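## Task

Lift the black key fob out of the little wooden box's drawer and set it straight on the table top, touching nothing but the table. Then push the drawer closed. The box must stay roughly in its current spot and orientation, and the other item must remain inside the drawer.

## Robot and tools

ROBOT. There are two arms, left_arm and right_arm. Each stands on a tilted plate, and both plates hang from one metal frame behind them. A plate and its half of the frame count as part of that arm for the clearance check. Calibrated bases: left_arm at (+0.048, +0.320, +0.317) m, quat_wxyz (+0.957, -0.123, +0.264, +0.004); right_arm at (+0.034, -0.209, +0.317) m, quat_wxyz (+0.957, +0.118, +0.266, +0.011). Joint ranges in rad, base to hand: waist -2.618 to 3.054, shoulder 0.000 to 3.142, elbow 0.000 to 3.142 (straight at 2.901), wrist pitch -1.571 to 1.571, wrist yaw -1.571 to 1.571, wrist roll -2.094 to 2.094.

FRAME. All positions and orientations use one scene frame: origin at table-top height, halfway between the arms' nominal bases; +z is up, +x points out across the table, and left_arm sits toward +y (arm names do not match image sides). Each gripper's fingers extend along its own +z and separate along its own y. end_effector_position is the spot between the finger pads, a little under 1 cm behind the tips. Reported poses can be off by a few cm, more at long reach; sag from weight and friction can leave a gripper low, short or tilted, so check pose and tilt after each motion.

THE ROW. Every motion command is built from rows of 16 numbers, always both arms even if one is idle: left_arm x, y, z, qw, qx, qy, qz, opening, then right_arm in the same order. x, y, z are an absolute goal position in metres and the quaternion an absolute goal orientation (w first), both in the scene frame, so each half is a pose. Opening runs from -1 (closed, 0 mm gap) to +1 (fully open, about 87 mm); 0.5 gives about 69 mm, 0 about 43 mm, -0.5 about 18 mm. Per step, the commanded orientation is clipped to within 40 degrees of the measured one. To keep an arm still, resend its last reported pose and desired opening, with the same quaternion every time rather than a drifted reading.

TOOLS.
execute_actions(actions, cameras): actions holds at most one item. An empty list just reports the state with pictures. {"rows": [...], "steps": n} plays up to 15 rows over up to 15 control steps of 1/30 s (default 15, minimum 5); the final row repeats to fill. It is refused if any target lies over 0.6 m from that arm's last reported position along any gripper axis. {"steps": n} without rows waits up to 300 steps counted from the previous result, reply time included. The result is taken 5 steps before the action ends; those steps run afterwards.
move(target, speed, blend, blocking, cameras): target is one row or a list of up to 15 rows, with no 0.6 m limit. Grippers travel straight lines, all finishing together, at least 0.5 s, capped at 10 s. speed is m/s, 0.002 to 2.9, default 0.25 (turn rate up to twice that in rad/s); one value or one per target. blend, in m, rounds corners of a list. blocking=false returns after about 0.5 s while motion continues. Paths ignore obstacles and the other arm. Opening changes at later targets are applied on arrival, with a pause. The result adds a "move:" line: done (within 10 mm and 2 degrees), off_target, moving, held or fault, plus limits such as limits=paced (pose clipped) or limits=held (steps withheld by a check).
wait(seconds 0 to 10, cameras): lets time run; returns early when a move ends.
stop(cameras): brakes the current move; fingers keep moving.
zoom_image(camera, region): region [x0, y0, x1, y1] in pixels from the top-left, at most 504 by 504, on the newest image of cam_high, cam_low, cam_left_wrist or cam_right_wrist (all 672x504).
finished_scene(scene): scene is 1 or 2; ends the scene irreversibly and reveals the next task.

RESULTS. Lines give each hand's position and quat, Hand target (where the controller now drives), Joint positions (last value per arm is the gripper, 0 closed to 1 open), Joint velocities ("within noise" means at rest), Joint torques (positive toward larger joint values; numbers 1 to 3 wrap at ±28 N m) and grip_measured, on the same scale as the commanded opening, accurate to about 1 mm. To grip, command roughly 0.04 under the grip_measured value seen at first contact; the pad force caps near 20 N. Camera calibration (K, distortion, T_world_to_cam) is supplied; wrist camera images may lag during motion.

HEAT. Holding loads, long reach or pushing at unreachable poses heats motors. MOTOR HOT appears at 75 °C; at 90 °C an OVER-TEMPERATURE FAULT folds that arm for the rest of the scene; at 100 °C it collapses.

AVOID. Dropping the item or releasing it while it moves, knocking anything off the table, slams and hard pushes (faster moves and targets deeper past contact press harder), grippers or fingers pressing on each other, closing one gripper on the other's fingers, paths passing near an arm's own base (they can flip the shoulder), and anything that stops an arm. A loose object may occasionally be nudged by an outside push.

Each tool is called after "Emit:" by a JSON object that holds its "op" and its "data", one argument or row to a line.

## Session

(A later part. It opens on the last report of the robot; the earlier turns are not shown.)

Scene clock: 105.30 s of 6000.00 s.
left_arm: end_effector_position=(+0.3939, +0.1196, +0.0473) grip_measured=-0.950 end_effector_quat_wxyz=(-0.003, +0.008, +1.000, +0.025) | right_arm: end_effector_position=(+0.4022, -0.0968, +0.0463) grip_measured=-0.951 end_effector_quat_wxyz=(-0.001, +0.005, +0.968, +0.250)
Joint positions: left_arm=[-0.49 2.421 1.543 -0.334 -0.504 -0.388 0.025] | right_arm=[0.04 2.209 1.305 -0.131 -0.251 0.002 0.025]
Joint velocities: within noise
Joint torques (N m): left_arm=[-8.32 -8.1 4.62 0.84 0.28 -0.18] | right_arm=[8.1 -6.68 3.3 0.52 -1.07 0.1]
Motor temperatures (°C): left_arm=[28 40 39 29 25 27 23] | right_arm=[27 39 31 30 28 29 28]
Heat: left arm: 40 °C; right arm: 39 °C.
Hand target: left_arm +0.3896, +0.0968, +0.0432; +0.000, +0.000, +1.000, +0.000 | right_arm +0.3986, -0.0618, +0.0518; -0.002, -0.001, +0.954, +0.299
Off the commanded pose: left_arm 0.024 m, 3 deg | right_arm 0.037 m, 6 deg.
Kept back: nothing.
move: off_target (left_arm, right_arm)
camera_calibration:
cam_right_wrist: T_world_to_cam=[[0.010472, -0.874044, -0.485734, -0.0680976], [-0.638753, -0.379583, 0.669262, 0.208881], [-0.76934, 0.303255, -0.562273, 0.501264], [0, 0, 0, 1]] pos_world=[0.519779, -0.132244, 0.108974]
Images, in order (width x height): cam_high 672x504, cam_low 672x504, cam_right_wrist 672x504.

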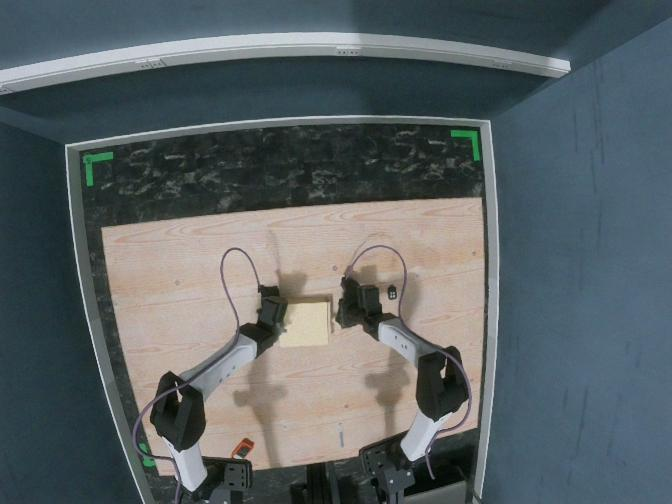

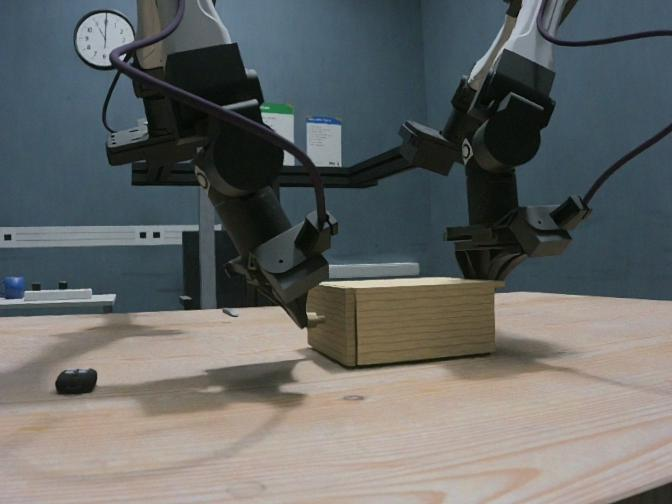

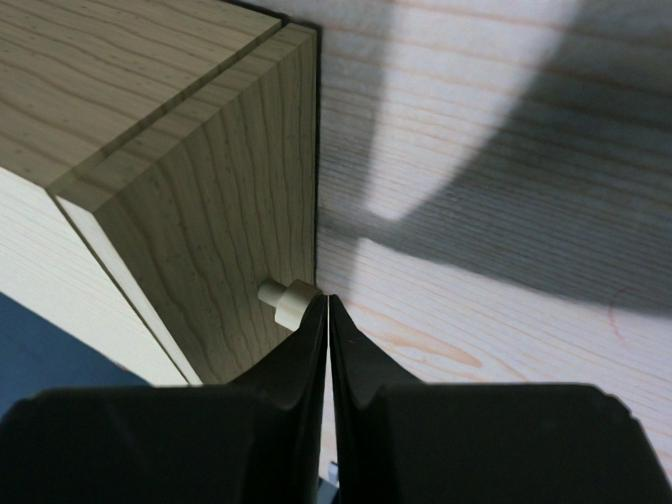

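Emit:
{"op": "move", "data": {
  "target": [0.3900, 0.0940, 0.0420, 0.0, 0.0, 1.0, 0.0, -0.95, 0.3980, -0.0440, 0.0500, 0.0, 0.0, 0.954, 0.300, -0.95],
  "speed": 0.06,
  "cameras": ["cam_high", "cam_low", "cam_right_wrist"]
}}

Emit:
{"op": "zoom_image", "data": {
  "camera": "cam_low",
  "region": [290, 260, 390, 380]
}}

Emit:
{"op": "zoom_image", "data": {
  "camera": "cam_right_wrist",
  "region": [20, 0, 340, 240]
}}

Scene clock: 106.27 s of 6000.00 s.
left_arm: end_effector_position=(+0.3938, +0.1196, +0.0474) grip_measured=-0.950 end_effector_quat_wxyz=(-0.003, +0.009, +1.000, +0.029) | right_arm: end_effector_position=(+0.4021, -0.0958, +0.0449) grip_measured=-0.951 end_effector_quat_wxyz=(-0.002, +0.007, +0.973, +0.229)
Joint positions: left_arm=[-0.492 2.425 1.549 -0.342 -0.51 -0.39 0.025] | right_arm=[0.059 2.209 1.305 -0.129 -0.196 0.024 0.025]
Joint velocities: within noise
Joint torques (N m): left_arm=[-8.49 -8.08 4.7 0.87 0.32 -0.19] | right_arm=[9.8 -6.16 2.81 0.64 -1.38 0.23]
Motor temperatures (°C): left_arm=[28 40 39 29 25 27 23] | right_arm=[27 39 31 30 28 29 28]
Heat: left arm: 40 °C; right arm: 39 °C.
Hand target: left_arm +0.3894, +0.0949, +0.0434; -0.001, +0.001, +1.000, +0.000 | right_arm +0.3955, -0.0477, +0.0534; -0.004, -0.002, +0.955, +0.298
Off the commanded pose: left_arm 0.026 m, 3 deg | right_arm 0.052 m, 9 deg.
Kept back: nothing.
move: off_target (left_arm, right_arm)
camera_calibration:
cam_right_wrist: T_world_to_cam=[[0.00561637, -0.894693, -0.446647, -0.0696556], [-0.637687, -0.347256, 0.687582, 0.21197], [-0.770275, 0.280959, -0.572484, 0.498811], [0, 0, 0, 1]] pos_world=[0.519784, -0.128858, 0.108703]
Images, in order (width x height): cam_high 672x504, cam_low 672x504, cam_right_wrist 672x504.

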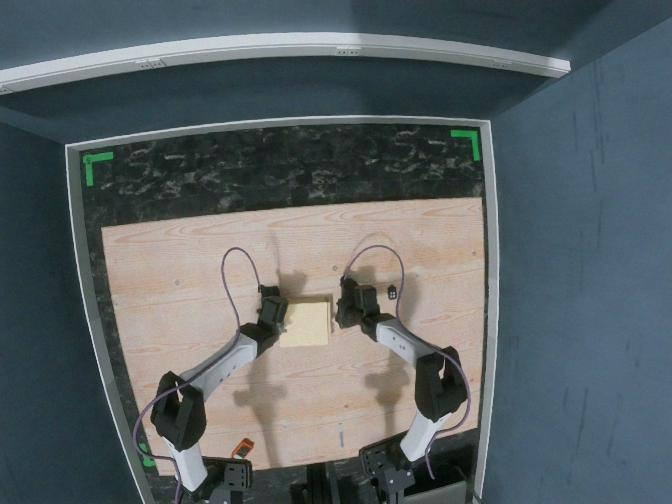

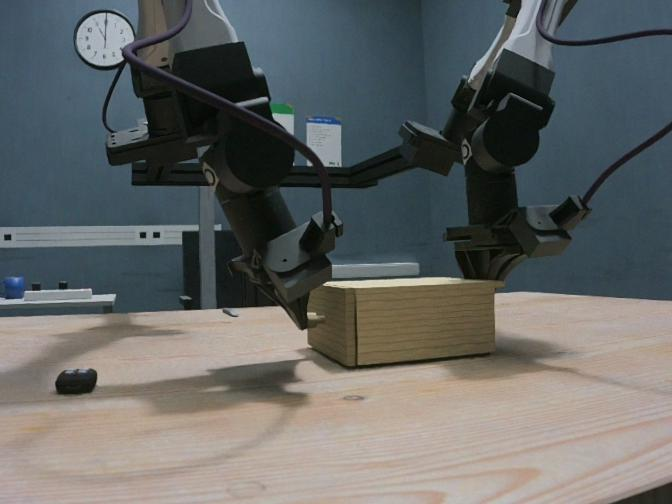

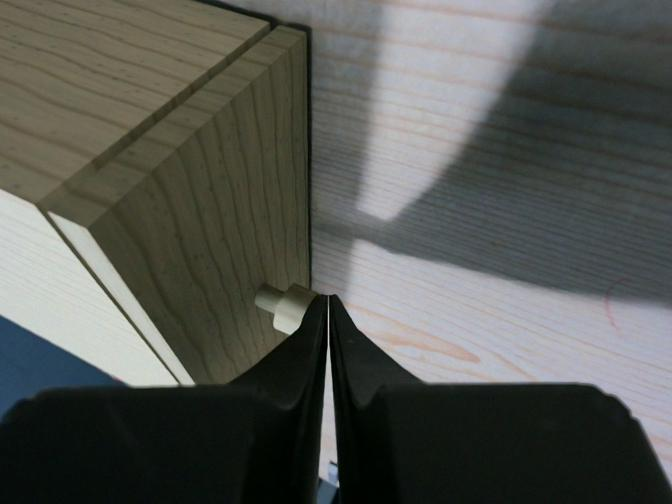

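Scaled by 4.200 from the camera's 672x504 image, which has a finer 960x720 frame.

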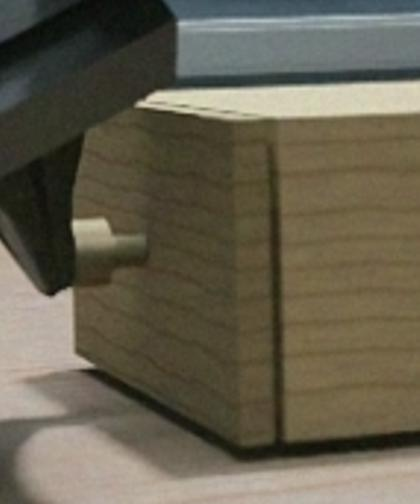

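Scaled by 1.575 from the camera's 672x504 image, which has a finer 960x720 frame.

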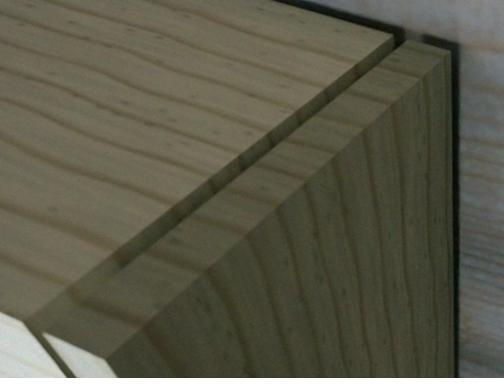

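Emit:
{"op": "move", "data": {
  "target": [
    [0.3900, 0.1500, 0.0450, 0.0, 0.0, 1.0, 0.0, -0.95, 0.4000, -0.1550, 0.0560, 0.0, 0.0, 0.954, 0.300, -0.95],
    [0.3900, 0.1650, 0.0800, 0.0, 0.0, 1.0, 0.0, -0.95, 0.4000, -0.1850, 0.0800, 0.0, 0.0, 0.954, 0.300, -0.95]
  ],
  "speed": [0.15, 0.2],
  "blend": [0.02, 0],
  "cameras": ["cam_high", "cam_low", "cam_right_wrist"]
}}

Emit:
{"op": "zoom_image", "data": {
  "camera": "cam_low",
  "region": [290, 260, 390, 380]
}}

Emit:
{"op": "zoom_image", "data": {
  "camera": "cam_high",
  "region": [265, 275, 415, 360]
}}

Scene clock: 108.33 s of 6000.00 s.
left_arm: end_effector_position=(+0.3877, +0.1620, +0.0762) grip_measured=-0.950 end_effector_quat_wxyz=(+0.000, +0.001, +1.000, +0.005) | right_arm: end_effector_position=(+0.3843, -0.1805, +0.0680) grip_measured=-0.950 end_effector_quat_wxyz=(-0.023, +0.008, +0.954, +0.298)
Joint positions: left_arm=[-0.426 2.217 1.31 -0.254 -0.444 -0.323 0.025] | right_arm=[-0.195 2.123 1.299 -0.344 -0.452 -0.223 0.025]
Joint velocities: within noise
Joint torques (N m): left_arm=[-4.37 -11.29 2.61 0.48 0.1 0.23] | right_arm=[1.85 -12.01 3.88 -0.17 -0.5 -0.35]
Motor temperatures (°C): left_arm=[28 41 39 29 25 27 23] | right_arm=[27 39 31 30 28 29 28]
Heat: left arm: 41 °C; right arm: 39 °C.
Hand target: left_arm +0.3899, +0.1651, +0.0799; +0.000, +0.000, +1.000, +0.000 | right_arm +0.3997, -0.1849, +0.0798; +0.000, +0.000, +0.954, +0.300
Off the commanded pose: left_arm 0.005 m, 1 deg | right_arm 0.020 m, 3 deg.
Kept back: nothing.
move: off_target (right_arm); blend cut to 0.0192 m at target 1
camera_calibration:
cam_right_wrist: T_world_to_cam=[[-0.00803351, -0.821153, -0.570651, -0.108042], [-0.60813, -0.448999, 0.654659, 0.127902], [-0.793797, 0.352289, -0.495761, 0.538849], [0, 0, 0, 1]] pos_world=[0.50465, -0.221122, 0.121754]
Images, in order (width x height): cam_high 672x504, cam_low 672x504, cam_right_wrist 672x504.

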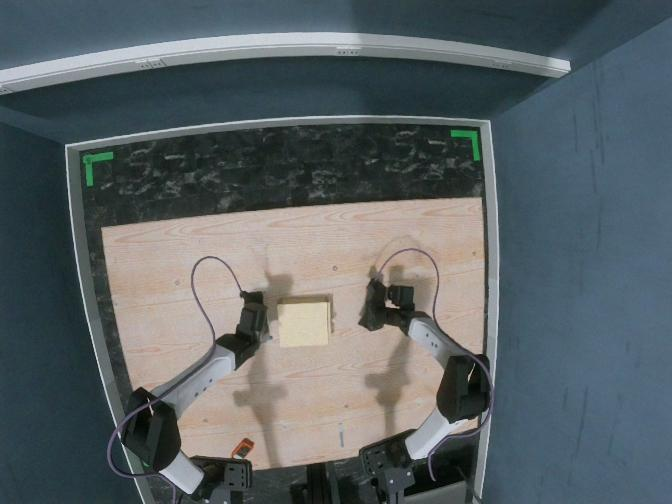

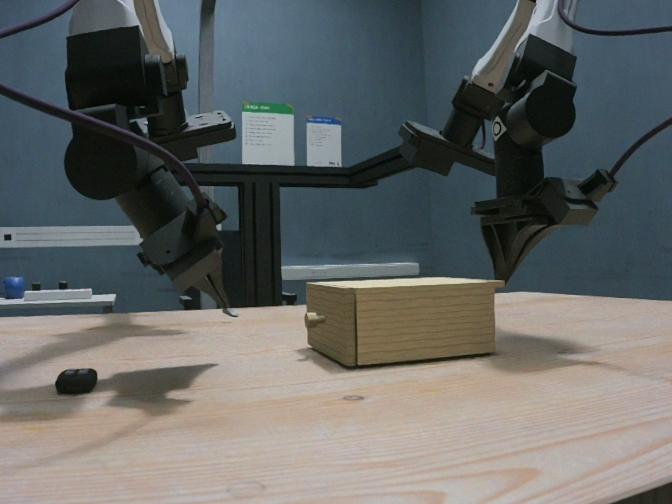

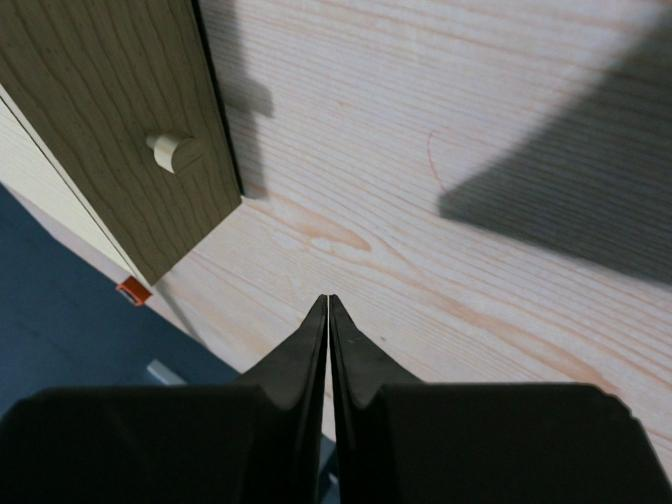

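Scaled by 4.200 from the camera's 672x504 image, which has a finer 960x720 frame.

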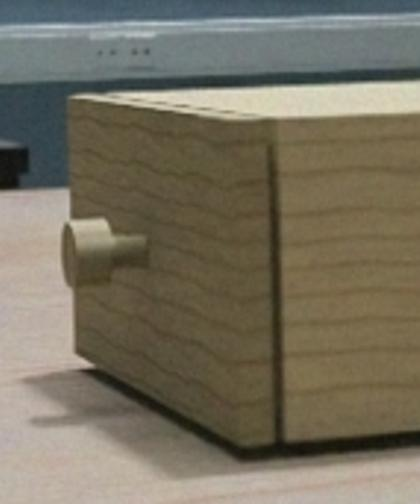

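Scaled by 3.360 from the camera's 672x504 image, which has a finer 960x720 frame.

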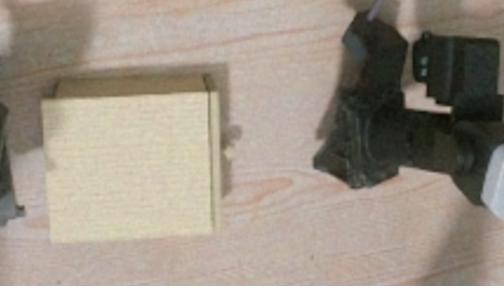

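Emit:
{"op": "finished_scene", "data": {
  "scene": 1
}}

The scene is finished: the task was done.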